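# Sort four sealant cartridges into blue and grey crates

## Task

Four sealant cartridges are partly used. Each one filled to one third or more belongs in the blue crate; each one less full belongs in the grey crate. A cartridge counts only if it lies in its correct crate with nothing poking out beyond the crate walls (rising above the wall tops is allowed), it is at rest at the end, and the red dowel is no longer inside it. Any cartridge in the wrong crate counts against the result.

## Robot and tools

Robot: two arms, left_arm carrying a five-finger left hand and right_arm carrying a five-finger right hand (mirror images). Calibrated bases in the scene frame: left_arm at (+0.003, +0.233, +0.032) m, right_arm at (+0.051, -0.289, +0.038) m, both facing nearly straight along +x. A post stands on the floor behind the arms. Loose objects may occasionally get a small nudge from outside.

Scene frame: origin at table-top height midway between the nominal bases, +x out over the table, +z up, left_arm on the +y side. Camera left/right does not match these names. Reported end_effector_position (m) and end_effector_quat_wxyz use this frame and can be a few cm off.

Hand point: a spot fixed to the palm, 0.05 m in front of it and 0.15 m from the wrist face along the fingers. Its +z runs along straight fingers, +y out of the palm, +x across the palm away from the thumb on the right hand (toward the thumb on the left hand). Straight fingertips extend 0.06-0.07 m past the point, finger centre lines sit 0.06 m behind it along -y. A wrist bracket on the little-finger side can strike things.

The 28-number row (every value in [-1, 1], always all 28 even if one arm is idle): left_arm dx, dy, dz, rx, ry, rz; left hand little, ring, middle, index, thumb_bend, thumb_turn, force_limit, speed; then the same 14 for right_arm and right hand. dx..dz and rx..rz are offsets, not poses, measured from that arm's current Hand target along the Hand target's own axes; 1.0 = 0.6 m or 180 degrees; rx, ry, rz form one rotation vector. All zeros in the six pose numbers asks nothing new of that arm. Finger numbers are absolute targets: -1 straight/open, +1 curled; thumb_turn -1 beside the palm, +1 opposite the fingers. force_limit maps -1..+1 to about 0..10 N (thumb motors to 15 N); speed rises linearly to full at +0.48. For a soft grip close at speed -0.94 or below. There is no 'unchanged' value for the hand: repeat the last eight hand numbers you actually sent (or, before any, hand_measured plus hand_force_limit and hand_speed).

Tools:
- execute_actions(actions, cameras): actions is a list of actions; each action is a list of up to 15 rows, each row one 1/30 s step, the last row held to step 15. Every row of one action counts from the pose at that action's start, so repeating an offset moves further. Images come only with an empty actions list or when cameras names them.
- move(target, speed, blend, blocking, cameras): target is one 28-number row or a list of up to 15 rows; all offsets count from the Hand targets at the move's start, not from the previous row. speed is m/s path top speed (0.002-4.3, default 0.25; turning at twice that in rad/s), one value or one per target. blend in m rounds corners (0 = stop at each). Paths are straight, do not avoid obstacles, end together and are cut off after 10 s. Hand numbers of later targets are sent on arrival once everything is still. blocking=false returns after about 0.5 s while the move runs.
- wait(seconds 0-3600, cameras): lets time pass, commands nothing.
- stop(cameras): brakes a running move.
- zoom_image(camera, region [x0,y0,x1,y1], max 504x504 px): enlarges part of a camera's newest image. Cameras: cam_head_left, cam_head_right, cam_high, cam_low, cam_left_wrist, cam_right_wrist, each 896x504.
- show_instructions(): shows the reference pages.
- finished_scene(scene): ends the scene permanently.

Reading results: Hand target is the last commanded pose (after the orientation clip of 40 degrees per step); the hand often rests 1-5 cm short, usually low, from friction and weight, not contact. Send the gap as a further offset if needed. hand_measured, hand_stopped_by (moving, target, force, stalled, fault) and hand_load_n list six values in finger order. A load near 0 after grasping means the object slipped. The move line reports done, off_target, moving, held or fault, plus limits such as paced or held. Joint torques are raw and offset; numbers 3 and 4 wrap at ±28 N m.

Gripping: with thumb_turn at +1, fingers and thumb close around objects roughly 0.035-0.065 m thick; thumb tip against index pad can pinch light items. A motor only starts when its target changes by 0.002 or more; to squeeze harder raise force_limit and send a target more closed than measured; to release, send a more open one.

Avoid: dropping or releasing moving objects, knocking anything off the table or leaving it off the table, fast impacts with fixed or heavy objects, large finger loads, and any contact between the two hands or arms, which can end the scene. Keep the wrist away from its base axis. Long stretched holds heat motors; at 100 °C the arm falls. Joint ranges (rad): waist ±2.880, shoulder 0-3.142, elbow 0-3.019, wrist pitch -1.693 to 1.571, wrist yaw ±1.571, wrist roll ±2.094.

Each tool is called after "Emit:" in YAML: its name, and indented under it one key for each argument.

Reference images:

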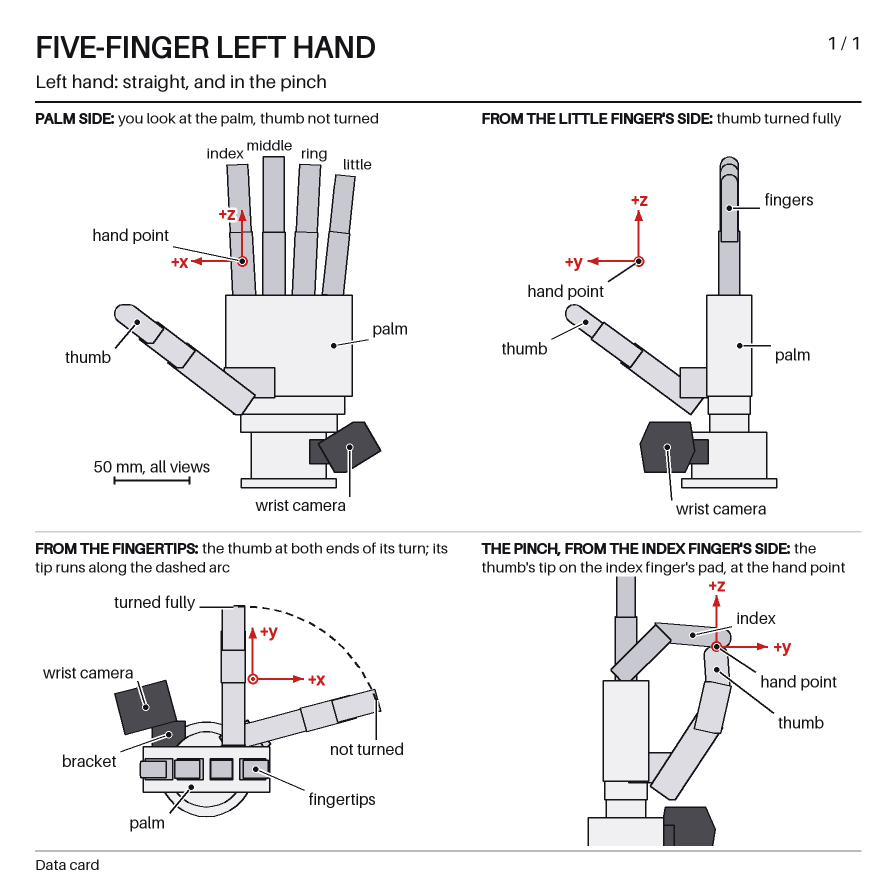

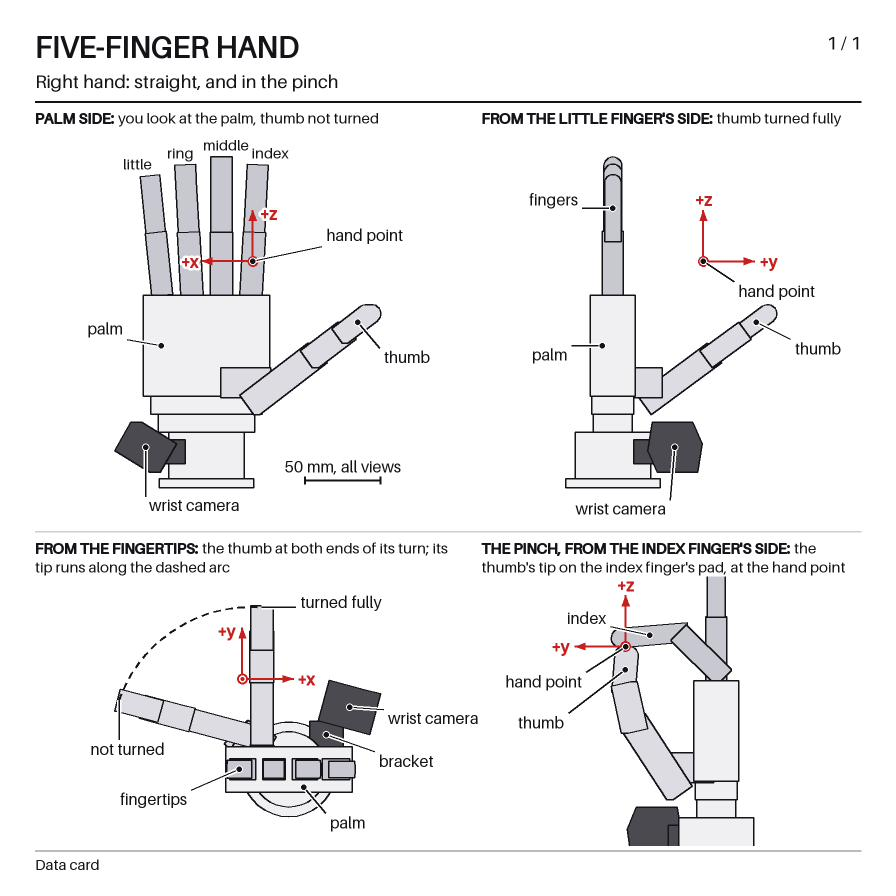

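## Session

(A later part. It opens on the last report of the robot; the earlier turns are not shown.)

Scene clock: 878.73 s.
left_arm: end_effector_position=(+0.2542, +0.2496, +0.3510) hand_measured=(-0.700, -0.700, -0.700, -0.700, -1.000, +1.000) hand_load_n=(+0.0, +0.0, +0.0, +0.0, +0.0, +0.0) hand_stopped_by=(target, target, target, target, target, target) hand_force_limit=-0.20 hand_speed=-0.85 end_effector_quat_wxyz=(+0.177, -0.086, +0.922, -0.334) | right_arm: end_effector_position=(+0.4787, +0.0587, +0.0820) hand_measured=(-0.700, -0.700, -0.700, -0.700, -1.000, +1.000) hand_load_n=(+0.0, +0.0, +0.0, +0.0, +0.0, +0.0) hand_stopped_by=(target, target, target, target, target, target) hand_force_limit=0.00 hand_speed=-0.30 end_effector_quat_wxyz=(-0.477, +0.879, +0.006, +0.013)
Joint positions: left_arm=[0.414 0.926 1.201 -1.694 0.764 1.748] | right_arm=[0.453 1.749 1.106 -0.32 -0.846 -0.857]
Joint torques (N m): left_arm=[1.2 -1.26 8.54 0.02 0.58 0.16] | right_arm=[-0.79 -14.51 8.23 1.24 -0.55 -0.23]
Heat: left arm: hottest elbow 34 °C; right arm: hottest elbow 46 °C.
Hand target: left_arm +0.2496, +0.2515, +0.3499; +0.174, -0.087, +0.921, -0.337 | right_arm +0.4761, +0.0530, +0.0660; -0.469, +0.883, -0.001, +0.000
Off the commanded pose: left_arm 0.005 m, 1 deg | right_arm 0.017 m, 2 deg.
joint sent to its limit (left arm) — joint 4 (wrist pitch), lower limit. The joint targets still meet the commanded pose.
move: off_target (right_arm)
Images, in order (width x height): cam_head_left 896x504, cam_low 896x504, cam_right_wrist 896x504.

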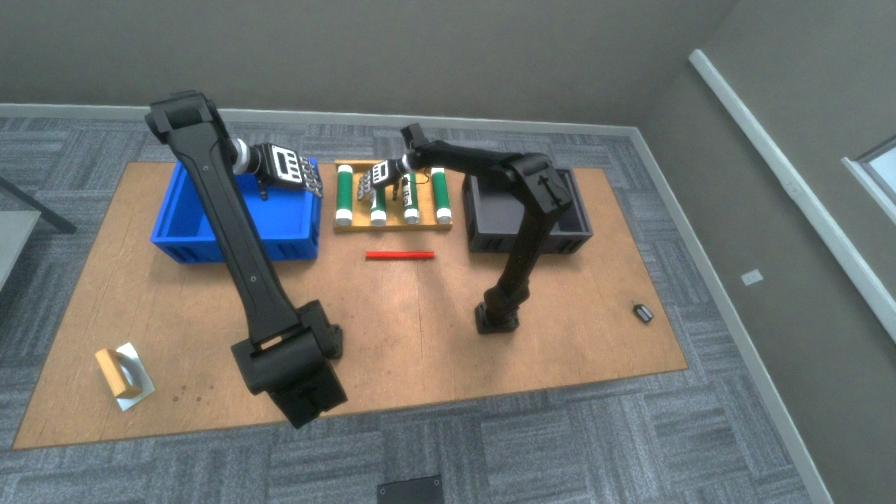

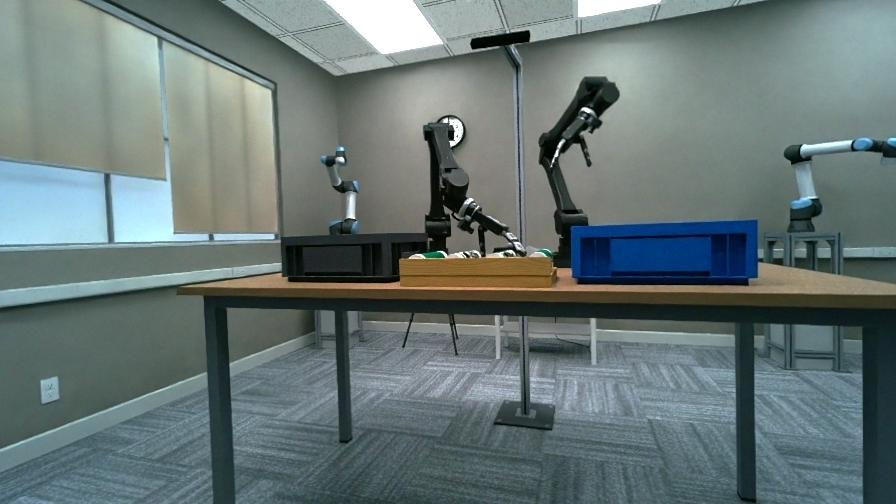

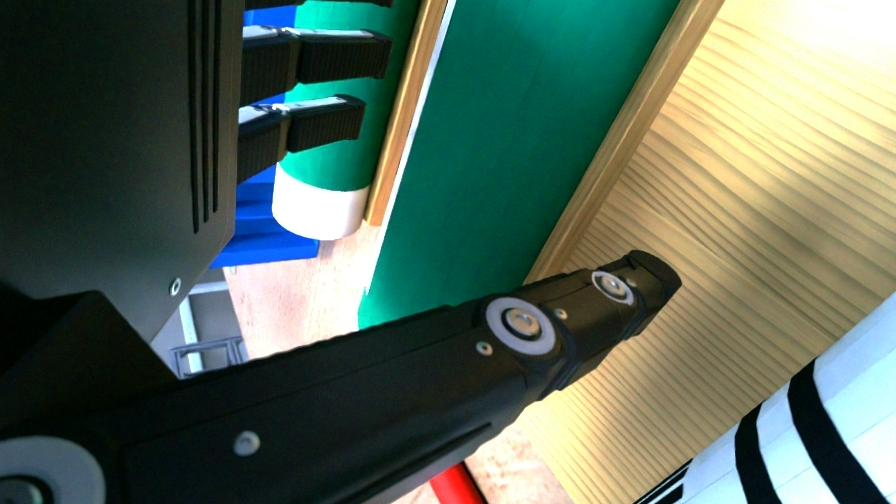

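Emit:
move:
  target: [0,0,0,0,0,0,-0.7,-0.7,-0.7,-0.7,-1,1,-0.2,-0.85,-0.004,0.0277,0.0187,0,0,0,-0.7,-0.7,-0.7,-0.7,-1,1,0,-0.3]
  cameras: ["cam_right_wrist","cam_low","cam_head_left"]
  speed: 0.06

Emit:
zoom_image:
  camera: "cam_low"
  region: [460, 200, 560, 270]

Emit:
zoom_image:
  camera: "cam_head_left"
  region: [330, 140, 460, 240]

Scene clock: 889.07 s.
left_arm: end_effector_position=(+0.2542, +0.2496, +0.3510) hand_measured=(-0.700, -0.700, -0.700, -0.700, -1.000, +1.000) hand_load_n=(+0.0, +0.0, +0.0, -0.5, +0.0, +0.0) hand_stopped_by=(target, target, target, target, target, target) hand_force_limit=-0.20 hand_speed=-0.85 end_effector_quat_wxyz=(+0.177, -0.086, +0.922, -0.334) | right_arm: end_effector_position=(+0.4744, +0.0566, +0.0625) hand_measured=(-0.700, -0.700, -0.700, -0.700, -1.000, +1.000) hand_load_n=(+0.0, +0.0, +0.0, +0.0, +0.0, +0.0) hand_stopped_by=(target, target, target, target, target, target) hand_force_limit=0.00 hand_speed=-0.30 end_effector_quat_wxyz=(-0.473, +0.881, +0.003, +0.005)
Joint positions: left_arm=[0.414 0.926 1.201 -1.694 0.764 1.748] | right_arm=[0.453 1.778 1.088 -0.293 -0.846 -0.857]
Joint torques (N m): left_arm=[1.26 -1.26 8.49 0.05 0.59 0.17] | right_arm=[-0.38 -14.45 7.49 2.37 -0.51 -0.18]
Heat: left arm: hottest elbow 34 °C; right arm: hottest elbow 45 °C.
Hand target: left_arm +0.2496, +0.2515, +0.3499; +0.174, -0.087, +0.921, -0.337 | right_arm +0.4737, +0.0530, +0.0458; -0.469, +0.883, -0.001, +0.000
Off the commanded pose: left_arm 0.005 m, 1 deg | right_arm 0.017 m, 1 deg.
joint sent to its limit (left arm) — joint 4 (wrist pitch), lower limit. The joint targets still meet the commanded pose.
move: off_target (right_arm)
Images, in order (width x height): cam_head_left 896x504, cam_low 896x504, cam_right_wrist 896x504.

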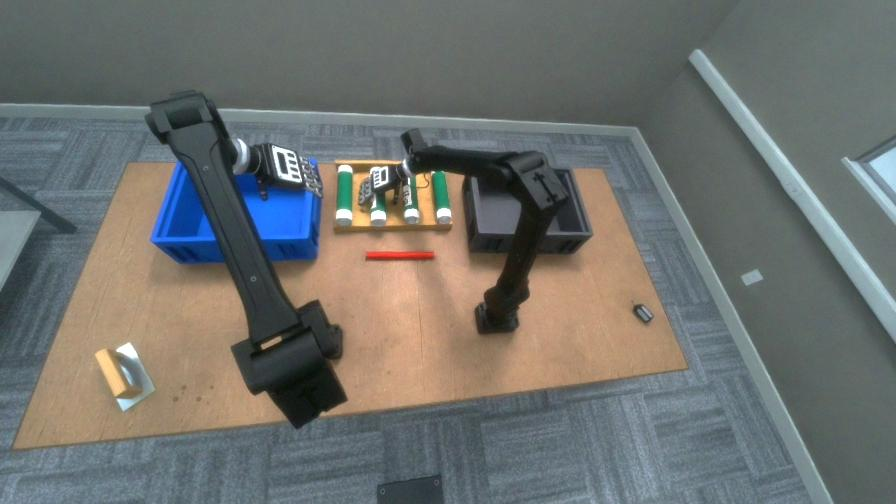

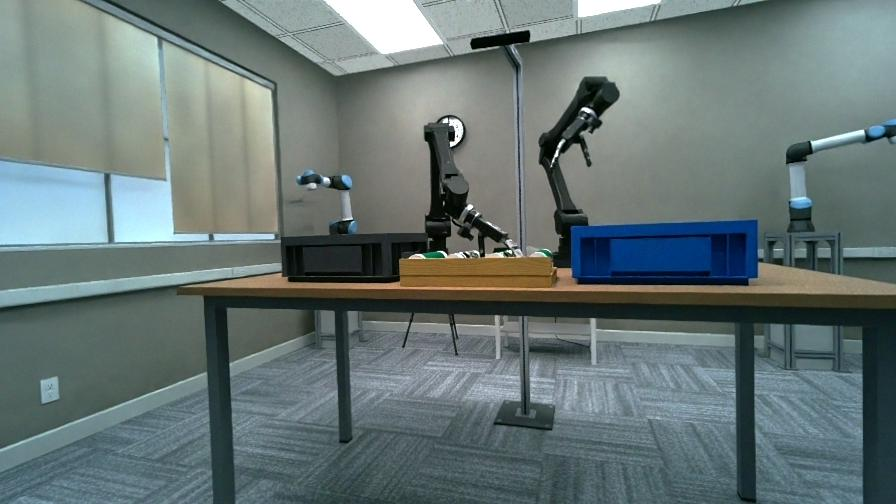

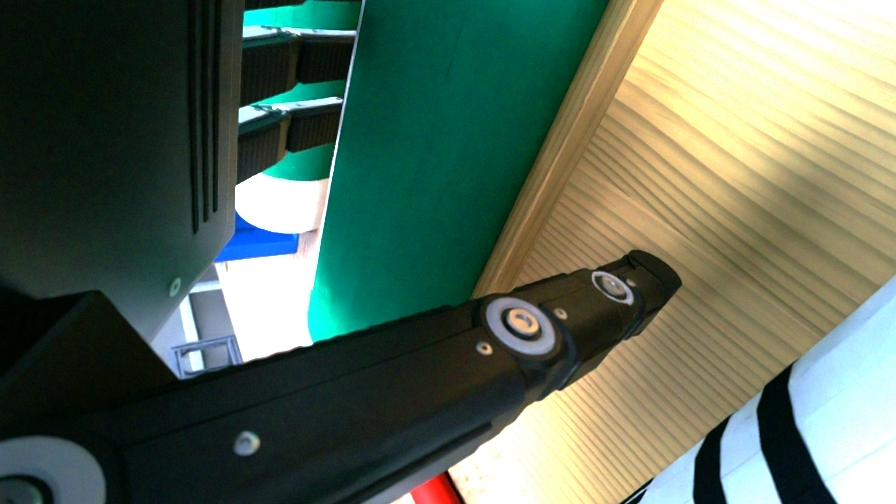

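Scaled by 5.040.

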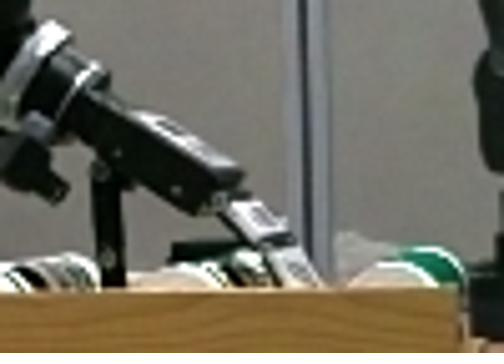

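Scaled by 3.877.

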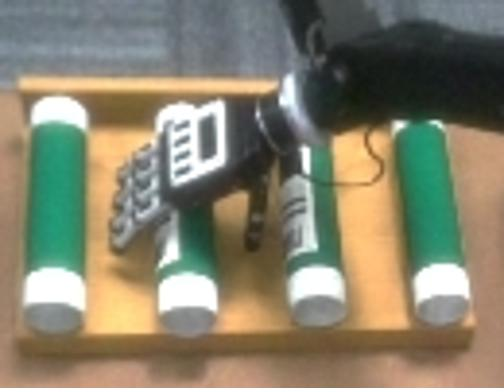

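Emit:
move:
  target: [0,0,0,0,0,0,-0.7,-0.7,-0.7,-0.7,-1,1,-0.2,-0.85,0,-0.003,0.009,0,0,0,-0.25,-0.25,-0.25,-0.25,-0.45,1,-0.4,-0.93]
  cameras: ["cam_right_wrist","cam_low","cam_head_left"]
  speed: 0.06

Emit:
zoom_image:
  camera: "cam_low"
  region: [460, 200, 560, 270]

Emit:
zoom_image:
  camera: "cam_head_left"
  region: [330, 140, 460, 240]

Scene clock: 903.20 s.
left_arm: end_effector_position=(+0.2542, +0.2496, +0.3510) hand_measured=(-0.700, -0.700, -0.700, -0.700, -1.000, +1.000) hand_load_n=(+0.0, +0.0, +0.0, +0.0, +0.0, +0.0) hand_stopped_by=(target, target, target, target, target, target) hand_force_limit=-0.20 hand_speed=-0.85 end_effector_quat_wxyz=(+0.177, -0.086, +0.922, -0.334) | right_arm: end_effector_position=(+0.4769, +0.0576, +0.0617) hand_measured=(-0.250, -0.250, -0.250, -0.250, -0.490, +1.000) hand_load_n=(+0.0, +0.0, +0.0, +0.0, +0.0, +0.0) hand_stopped_by=(target, target, target, target, moving, target) hand_force_limit=-0.40 hand_speed=-0.93 end_effector_quat_wxyz=(-0.474, +0.880, +0.004, +0.010)
Joint positions: left_arm=[0.414 0.926 1.201 -1.694 0.764 1.748] | right_arm=[0.454 1.781 1.088 -0.279 -0.843 -0.857]
Joint torques (N m): left_arm=[1.44 -1.26 8.51 0.02 0.59 0.15] | right_arm=[0.21 -14.27 7.9 2.33 -0.37 -0.06]
Heat: left arm: hottest elbow 34 °C; right arm: hottest elbow 43 °C.
Hand target: left_arm +0.2496, +0.2515, +0.3499; +0.174, -0.087, +0.921, -0.337 | right_arm +0.4736, +0.0586, +0.0443; -0.469, +0.883, -0.001, +0.000
Off the commanded pose: left_arm 0.005 m, 1 deg | right_arm 0.018 m, 1 deg.
joint sent to its limit (left arm) — joint 4 (wrist pitch), lower limit.
move: moving (right_arm; no rest 5 s after the path's end)
Images, in order (width x height): cam_head_left 896x504, cam_low 896x504, cam_right_wrist 896x504.

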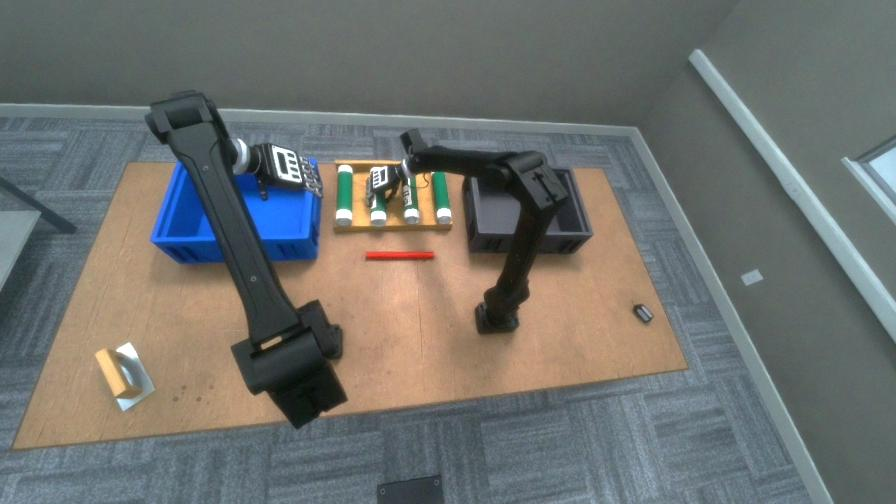

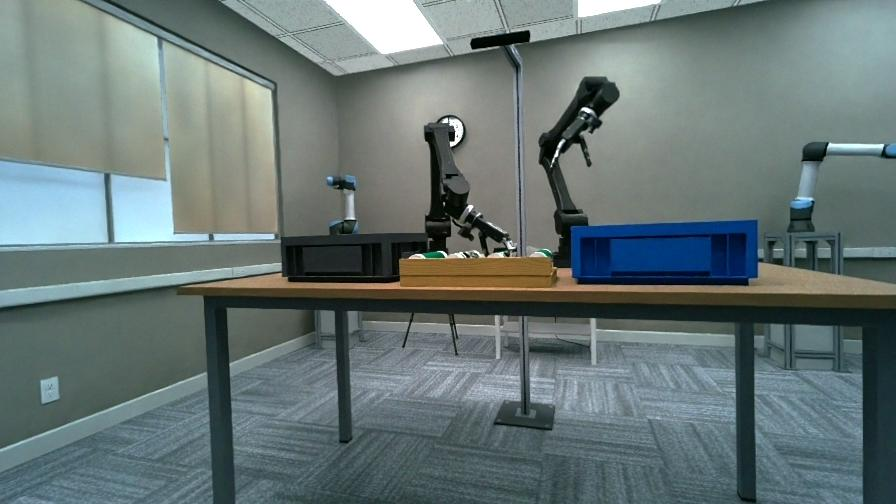

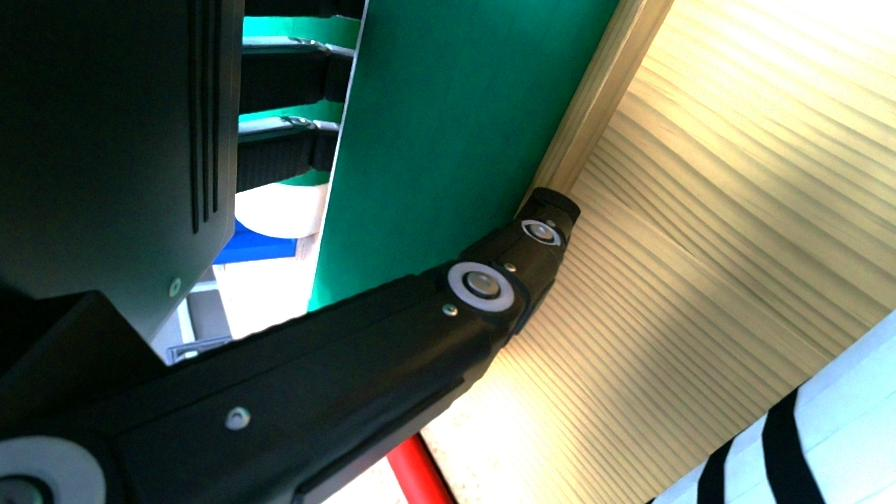

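Scaled by 5.040.

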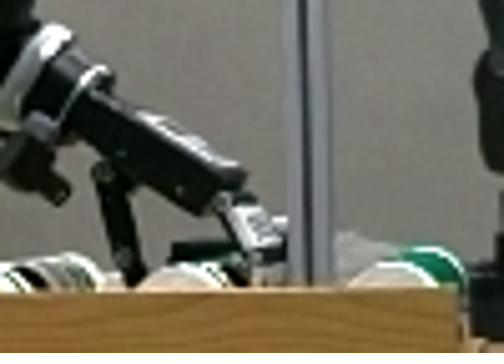

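Scaled by 3.877.

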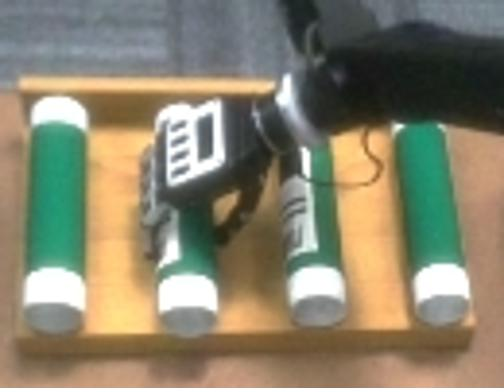

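Emit:
move:
  target: [0,0,0,0,0,0,-0.7,-0.7,-0.7,-0.7,-1,1,-0.2,-0.85,0,0,0,0,0,0,0.1,0.1,0.1,0.1,0.1,1,-0.2,-0.92]
  cameras: ["cam_right_wrist","cam_low","cam_head_left"]
  speed: 0.06

Emit:
zoom_image:
  camera: "cam_low"
  region: [460, 200, 560, 270]

Emit:
zoom_image:
  camera: "cam_head_left"
  region: [330, 140, 460, 240]

Scene clock: 908.80 s.
left_arm: end_effector_position=(+0.2542, +0.2496, +0.3510) hand_measured=(-0.700, -0.700, -0.700, -0.700, -1.000, +1.000) hand_load_n=(+0.0, +0.0, +0.0, +0.0, +0.5, +0.0) hand_stopped_by=(target, target, target, target, target, target) hand_force_limit=-0.20 hand_speed=-0.85 end_effector_quat_wxyz=(+0.177, -0.086, +0.922, -0.334) | right_arm: end_effector_position=(+0.4767, +0.0605, +0.0629) hand_measured=(-0.094, -0.124, -0.140, -0.148, -0.428, +1.000) hand_load_n=(+4.0, +3.0, +2.5, +3.5, +12.0, +3.5) hand_stopped_by=(force, force, force, force, force, target) hand_force_limit=-0.20 hand_speed=-0.92 end_effector_quat_wxyz=(-0.478, +0.878, +0.009, +0.011)
Joint positions: left_arm=[0.414 0.926 1.201 -1.694 0.764 1.748] | right_arm=[0.457 1.781 1.088 -0.271 -0.849 -0.857]
Joint torques (N m): left_arm=[1.2 -1.14 8.53 0.08 0.59 0.16] | right_arm=[-0.09 -14.45 7.86 2 -0.2 -0.05]
Heat: left arm: hottest elbow 34 °C; right arm: hottest elbow 43 °C.
Hand target: left_arm +0.2496, +0.2515, +0.3499; +0.174, -0.087, +0.921, -0.337 | right_arm +0.4736, +0.0586, +0.0443; -0.469, +0.883, -0.001, +0.000
Off the commanded pose: left_arm 0.005 m, 1 deg | right_arm 0.019 m, 2 deg.
joint sent to its limit (left arm) — joint 4 (wrist pitch), lower limit. The joint targets still meet the commanded pose.
move: done
Images, in order (width x height): cam_head_left 896x504, cam_low 896x504, cam_right_wrist 896x504.

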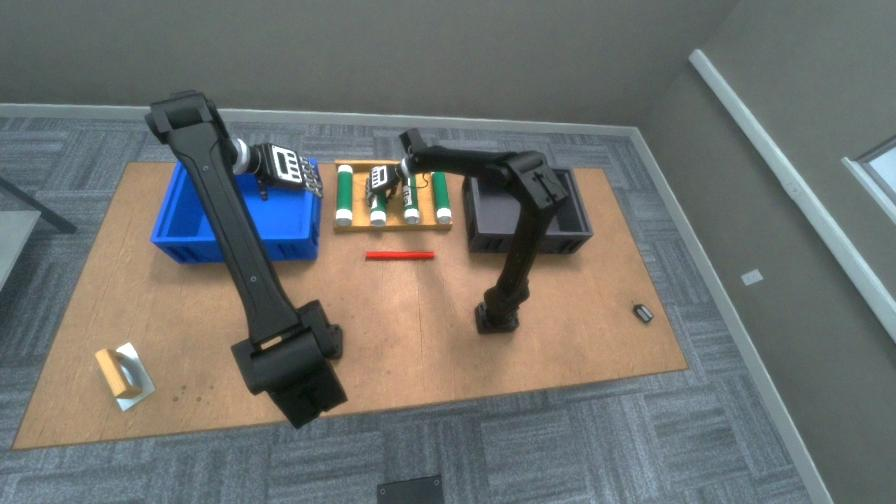

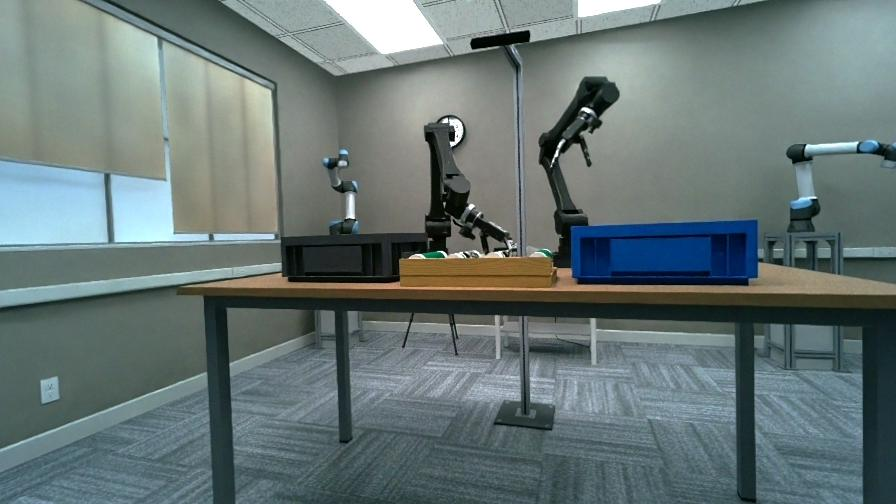

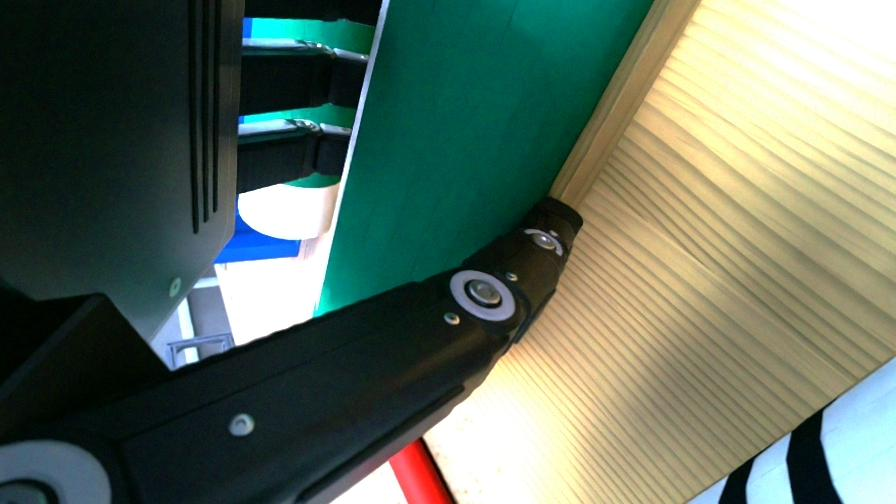

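Scaled by 5.040.

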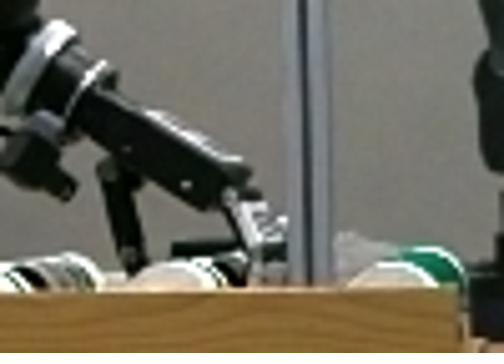

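Scaled by 3.877.

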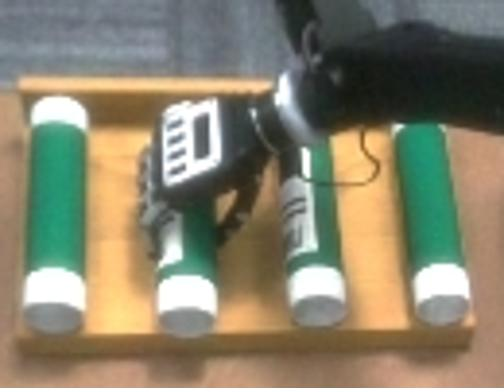

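Emit:
move:
  target: [0,0,0,0,0,0,-0.7,-0.7,-0.7,-0.7,-1,1,-0.2,-0.85,0,-0.1245,-0.084,0,0,0,0.1,0.1,0.1,0.1,0.1,1,-0.2,-0.92]
  cameras: ["cam_right_wrist","cam_low","cam_high"]
  speed: 0.06

Scene clock: 915.03 s.
left_arm: end_effector_position=(+0.2542, +0.2496, +0.3510) hand_measured=(-0.700, -0.700, -0.700, -0.700, -1.000, +1.000) hand_load_n=(+0.0, +0.0, +0.0, +0.0, +0.0, +0.5) hand_stopped_by=(target, target, target, target, target, target) hand_force_limit=-0.20 hand_speed=-0.85 end_effector_quat_wxyz=(+0.177, -0.086, +0.922, -0.334) | right_arm: end_effector_position=(+0.4580, +0.0502, +0.1107) hand_measured=(-0.094, -0.124, -0.140, -0.148, -0.428, +1.000) hand_load_n=(+3.0, +2.0, +2.0, +3.5, +12.5, +4.0) hand_stopped_by=(force, force, force, force, force, target) hand_force_limit=-0.20 hand_speed=-0.92 end_effector_quat_wxyz=(-0.460, +0.888, -0.009, -0.018)
Joint positions: left_arm=[0.414 0.926 1.201 -1.694 0.764 1.748] | right_arm=[0.457 1.687 1.128 -0.485 -0.842 -0.857]
Joint torques (N m): left_arm=[1.14 -1.26 8.5 0.09 0.61 0.16] | right_arm=[-0.21 -17.32 12.67 1.31 -0.49 -0.05]
Heat: left arm: hottest elbow 34 °C; right arm: hottest elbow 43 °C.
Hand target: left_arm +0.2496, +0.2515, +0.3499; +0.174, -0.087, +0.921, -0.337 | right_arm +0.4738, +0.0586, +0.1345; -0.470, +0.883, -0.001, +0.000
Off the commanded pose: left_arm 0.005 m, 1 deg | right_arm 0.030 m, 3 deg.
joint sent to its limit (left arm) — joint 4 (wrist pitch), lower limit. The joint targets still meet the commanded pose.
move: off_target (right_arm)
Images, in order (width x height): cam_high 896x504, cam_low 896x504, cam_right_wrist 896x504.

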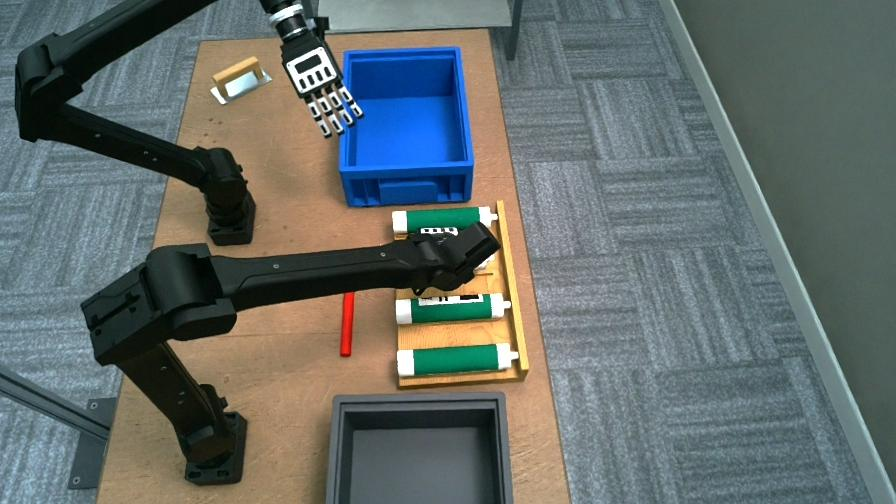

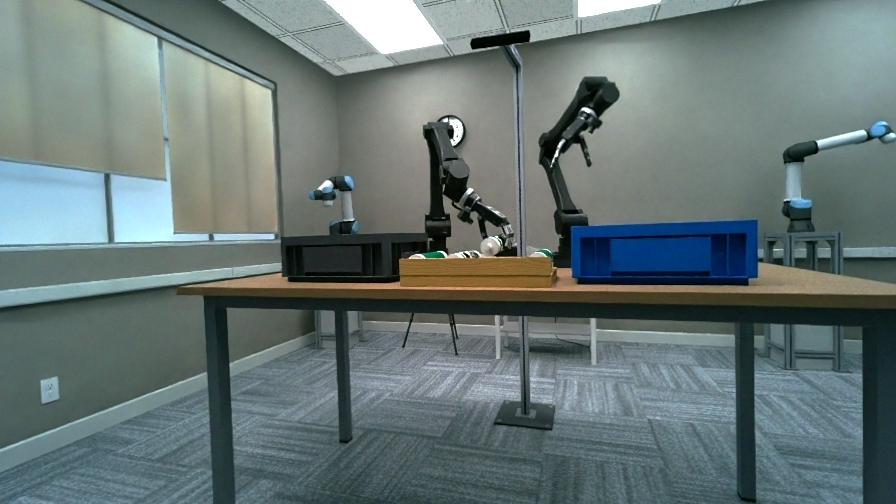

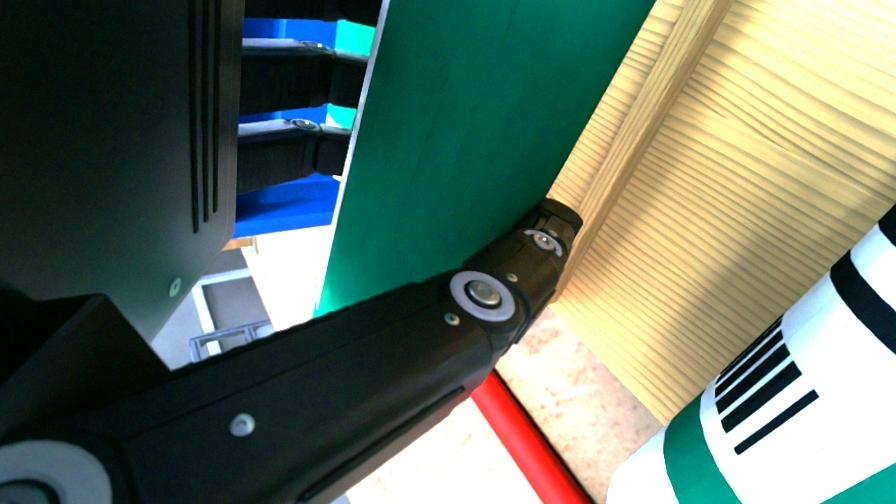

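Emit:
move:
  target:
    - [0,0,0,0,0,0,-0.7,-0.7,-0.7,-0.7,-1,1,-0.2,-0.85,0,-0.2013,-0.1358,0,0,0,0.1,0.1,0.1,0.1,0.1,1,-0.2,-0.92]
    - [0,0,0,0,0,0,-0.7,-0.7,-0.7,-0.7,-1,1,-0.2,-0.85,-0.04,0.031,-0.601,-0.0482,0.3866,0.3184,0.1,0.1,0.1,0.1,0.1,1,-0.2,-0.92]
    - [0,0,0,0,0,0,-0.7,-0.7,-0.7,-0.7,-1,1,-0.2,-0.85,0.043,0.282,-0.854,-0.0482,0.3866,0.3184,0.1,0.1,0.1,0.1,0.1,1,-0.2,-0.92]
  cameras: ["all"]
  speed: 0.12
  blend: 0.04

Scene clock: 946.80 s.
left_arm: end_effector_position=(+0.2542, +0.2496, +0.3510) hand_measured=(-0.700, -0.700, -0.700, -0.700, -1.000, +1.000) hand_load_n=(+0.0, +0.0, +0.0, +0.0, +0.0, +0.0) hand_stopped_by=(target, target, target, target, target, target) hand_force_limit=-0.20 hand_speed=-0.85 end_effector_quat_wxyz=(+0.177, -0.086, +0.922, -0.334) | right_arm: end_effector_position=(+0.4810, -0.4468, +0.2605) hand_measured=(-0.094, -0.124, -0.140, -0.148, -0.428, +1.000) hand_load_n=(+3.0, +2.0, +2.0, +3.5, +12.5, +4.5) hand_stopped_by=(force, force, force, force, force, target) hand_force_limit=-0.20 hand_speed=-0.92 end_effector_quat_wxyz=(-0.264, +0.653, -0.666, +0.245)
Joint positions: left_arm=[0.414 0.926 1.201 -1.694 0.764 1.748] | right_arm=[-0.506 1.259 1.134 -0.783 -0.353 -0.37]
Joint torques (N m): left_arm=[1.08 -1.26 8.53 0.05 0.61 0.17] | right_arm=[-0.26 -9.41 15.15 2.59 -0.27 -0.23]
Heat: left arm: hottest elbow 34 °C; right arm: hottest elbow 46 °C.
Hand target: left_arm +0.2496, +0.2515, +0.3499; +0.174, -0.087, +0.921, -0.337 | right_arm +0.4991, -0.4608, +0.2808; -0.270, +0.653, -0.654, +0.271
Off the commanded pose: left_arm 0.005 m, 1 deg | right_arm 0.031 m, 3 deg.
joint sent to its limit (left arm) — joint 4 (wrist pitch), lower limit. The joint targets still meet the commanded pose.
move: off_target (right_arm)

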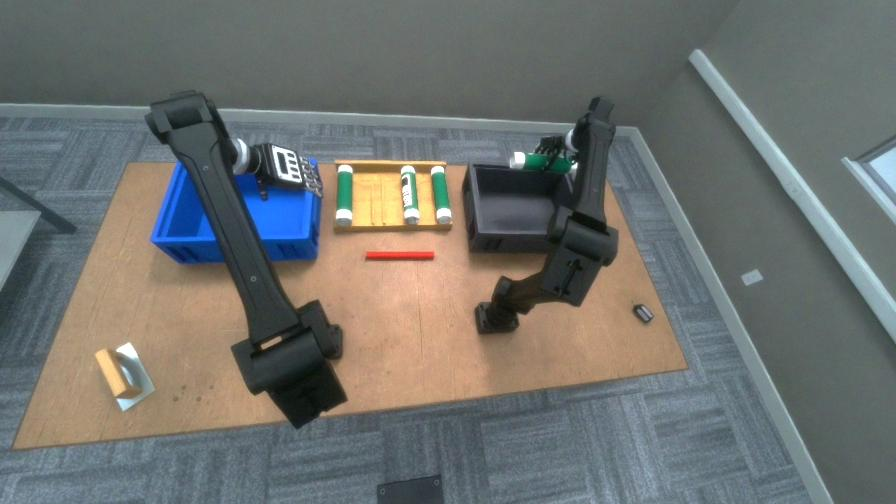

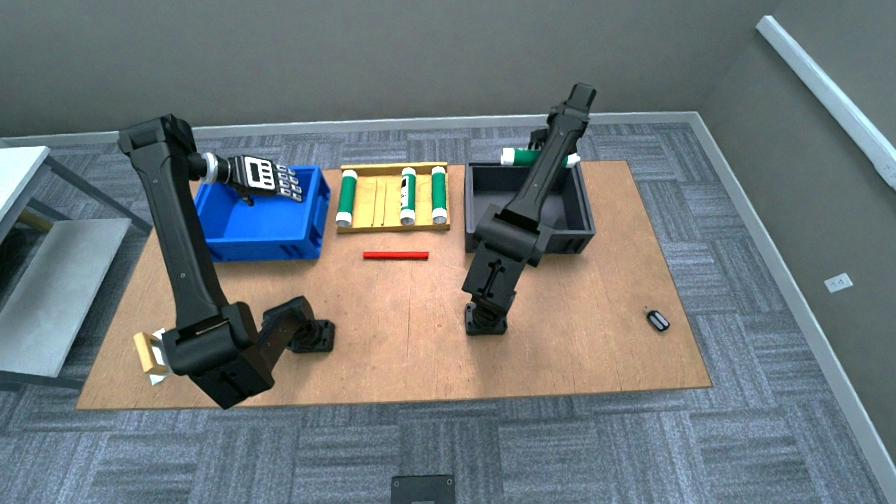

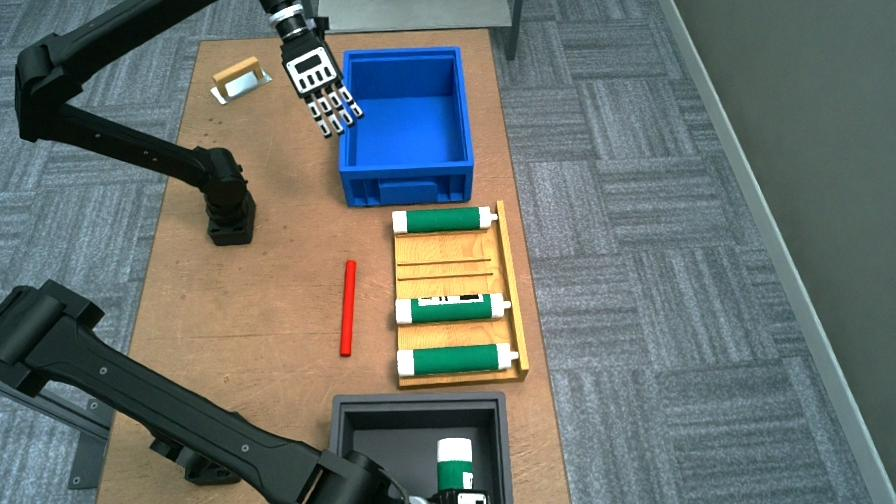

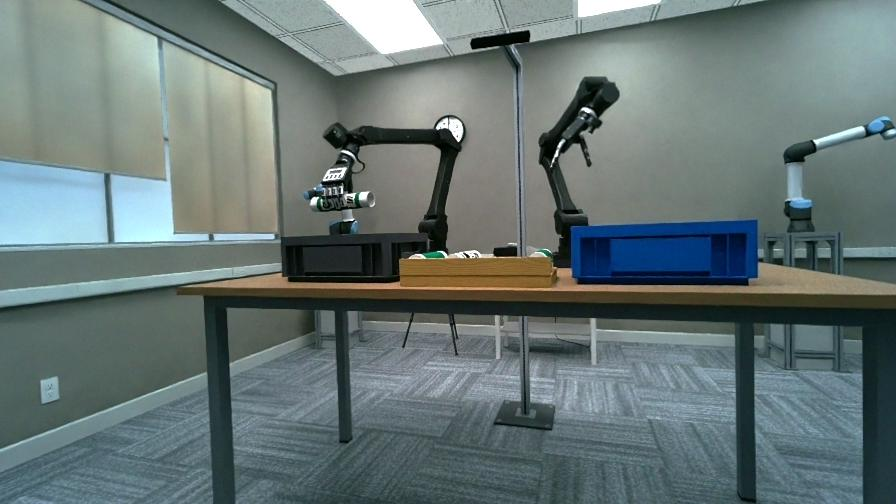

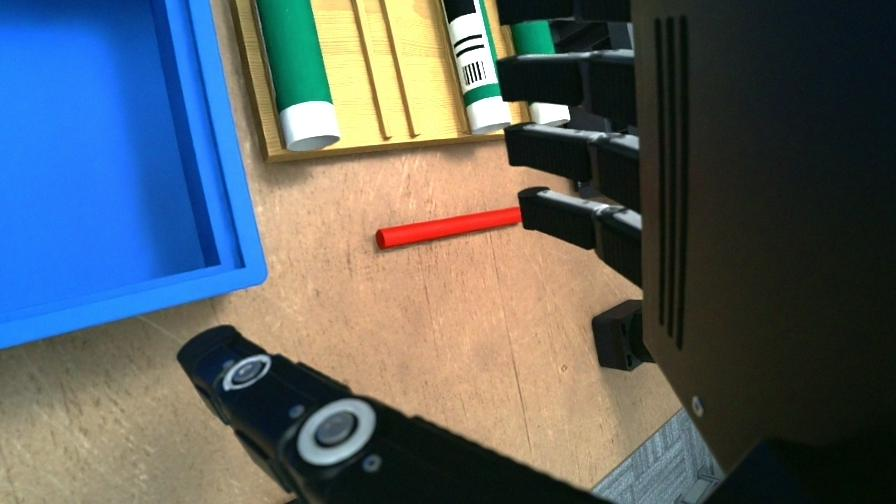

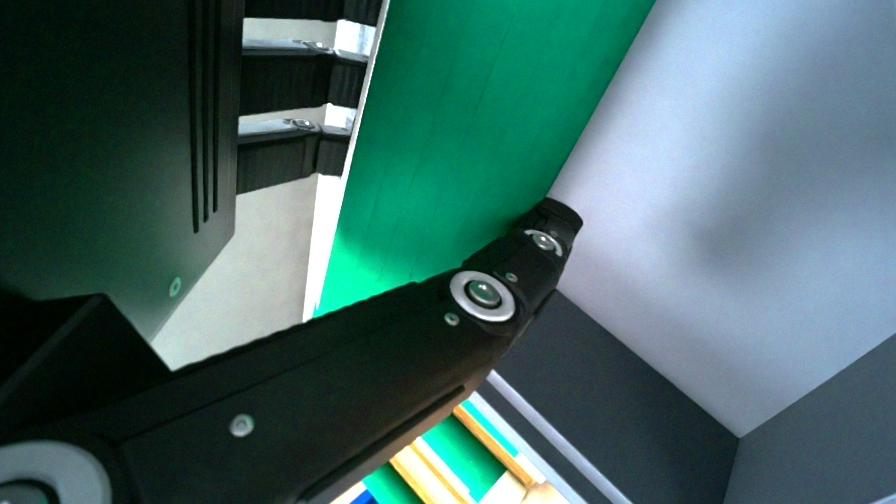

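Emit:
move:
  target: [0,0,0,0,0,0,-0.7,-0.7,-0.7,-0.7,-1,1,-0.2,-0.85,-0.015,0.191,0.153,0,0,0,0.1,0.1,0.1,0.1,0.1,1,-0.2,-0.92]
  cameras: ["cam_high","cam_right_wrist","cam_head_right","cam_low"]
  speed: 0.08

Emit:
zoom_image:
  camera: "cam_head_right"
  region: [450, 120, 610, 270]

Scene clock: 970.13 s.
left_arm: end_effector_position=(+0.2542, +0.2496, +0.3510) hand_measured=(-0.700, -0.700, -0.700, -0.700, -1.000, +1.000) hand_load_n=(+0.0, +0.0, +0.0, +0.0, +0.0, +0.5) hand_stopped_by=(target, target, target, target, target, target) hand_force_limit=-0.20 hand_speed=-0.85 end_effector_quat_wxyz=(+0.177, -0.086, +0.922, -0.334) | right_arm: end_effector_position=(+0.4824, -0.4474, +0.1424) hand_measured=(-0.094, -0.124, -0.140, -0.148, -0.428, +1.000) hand_load_n=(+3.0, +2.0, +2.5, +3.5, +12.5, +4.0) hand_stopped_by=(force, force, force, force, force, target) hand_force_limit=-0.20 hand_speed=-0.92 end_effector_quat_wxyz=(-0.272, +0.651, -0.655, +0.270)
Joint positions: left_arm=[0.414 0.926 1.201 -1.694 0.764 1.748] | right_arm=[-0.506 1.331 0.857 -0.379 -0.354 -0.371]
Joint torques (N m): left_arm=[1.26 -1.2 8.54 0.03 0.6 0.16] | right_arm=[-0.56 -9.11 9.17 2.88 -0.25 -0.24]
Heat: left arm: hottest elbow 34 °C; right arm: hottest elbow 48 °C.
Hand target: left_arm +0.2496, +0.2515, +0.3499; +0.174, -0.087, +0.921, -0.337 | right_arm +0.4829, -0.4519, +0.1349; -0.270, +0.653, -0.654, +0.271
Off the commanded pose: left_arm 0.005 m, 1 deg | right_arm 0.009 m, 0 deg.
joint sent to its limit (left arm) — joint 4 (wrist pitch), lower limit. The joint targets still meet the commanded pose.
move: done
Images, in order (width x height): cam_head_right 896x504, cam_high 896x504, cam_low 896x504, cam_right_wrist 896x504.

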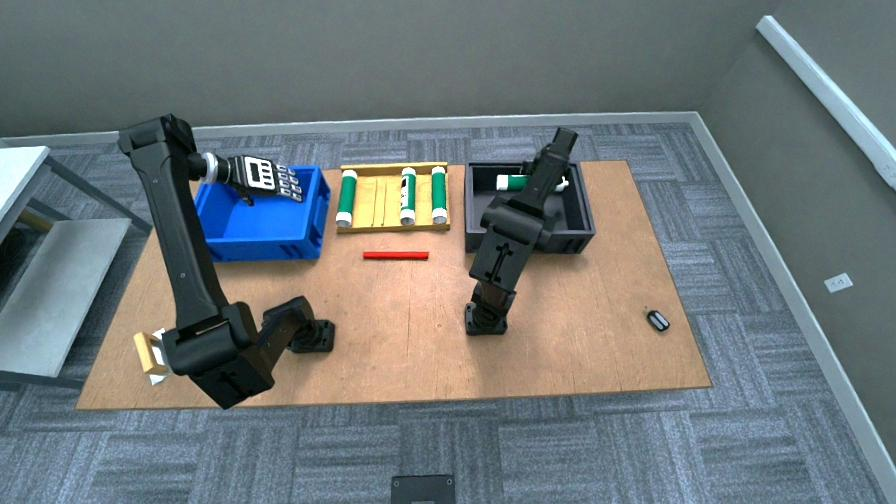

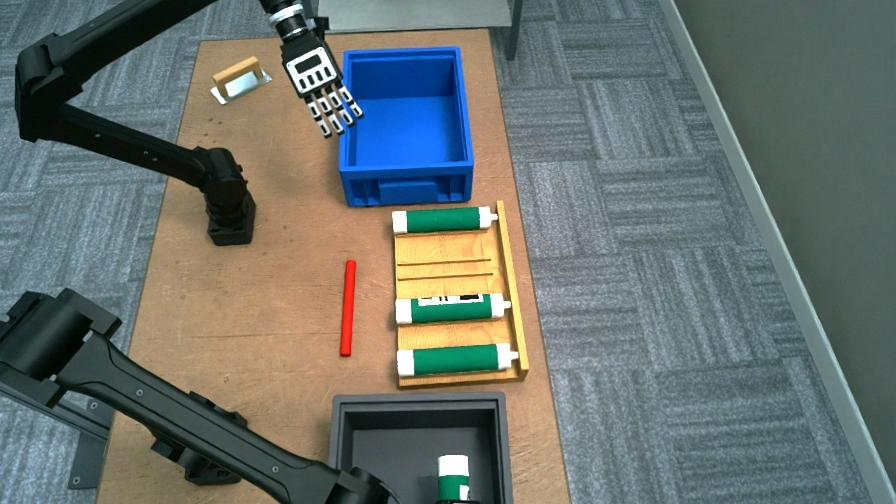

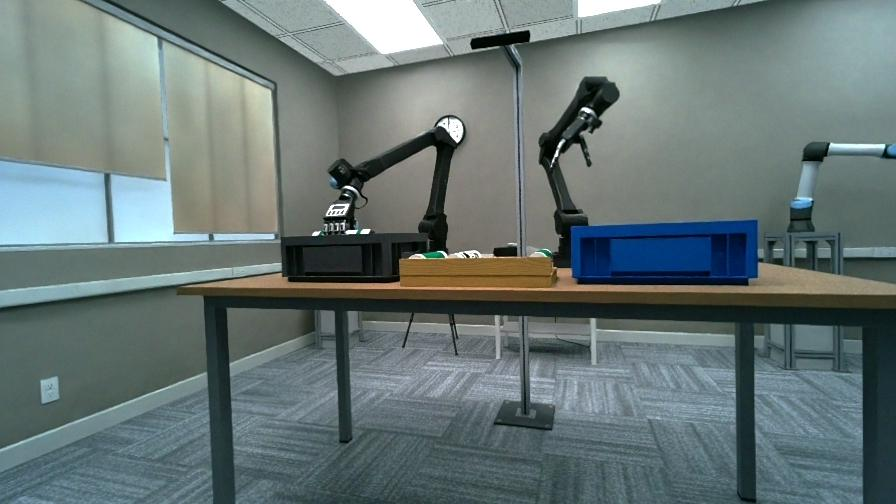

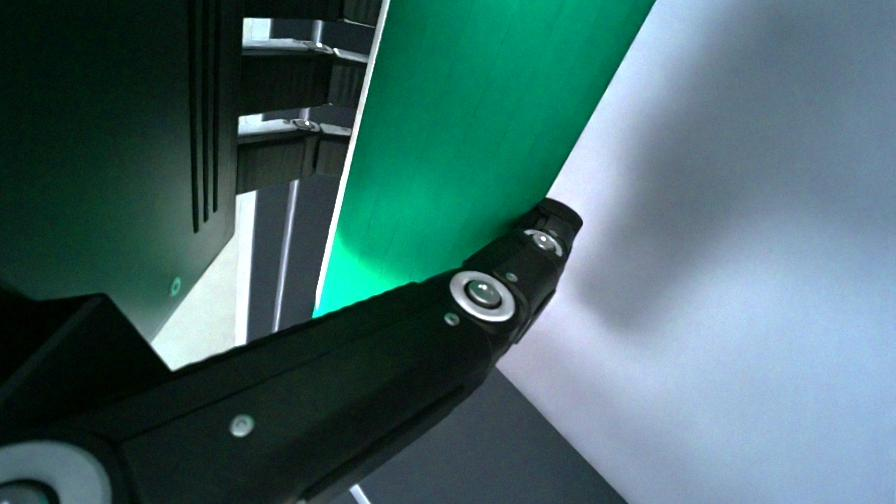

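Scaled by 3.150.

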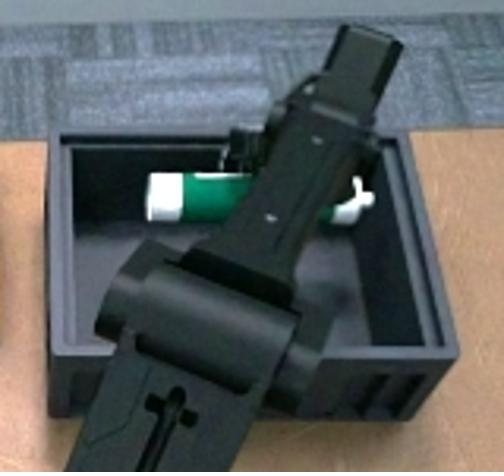

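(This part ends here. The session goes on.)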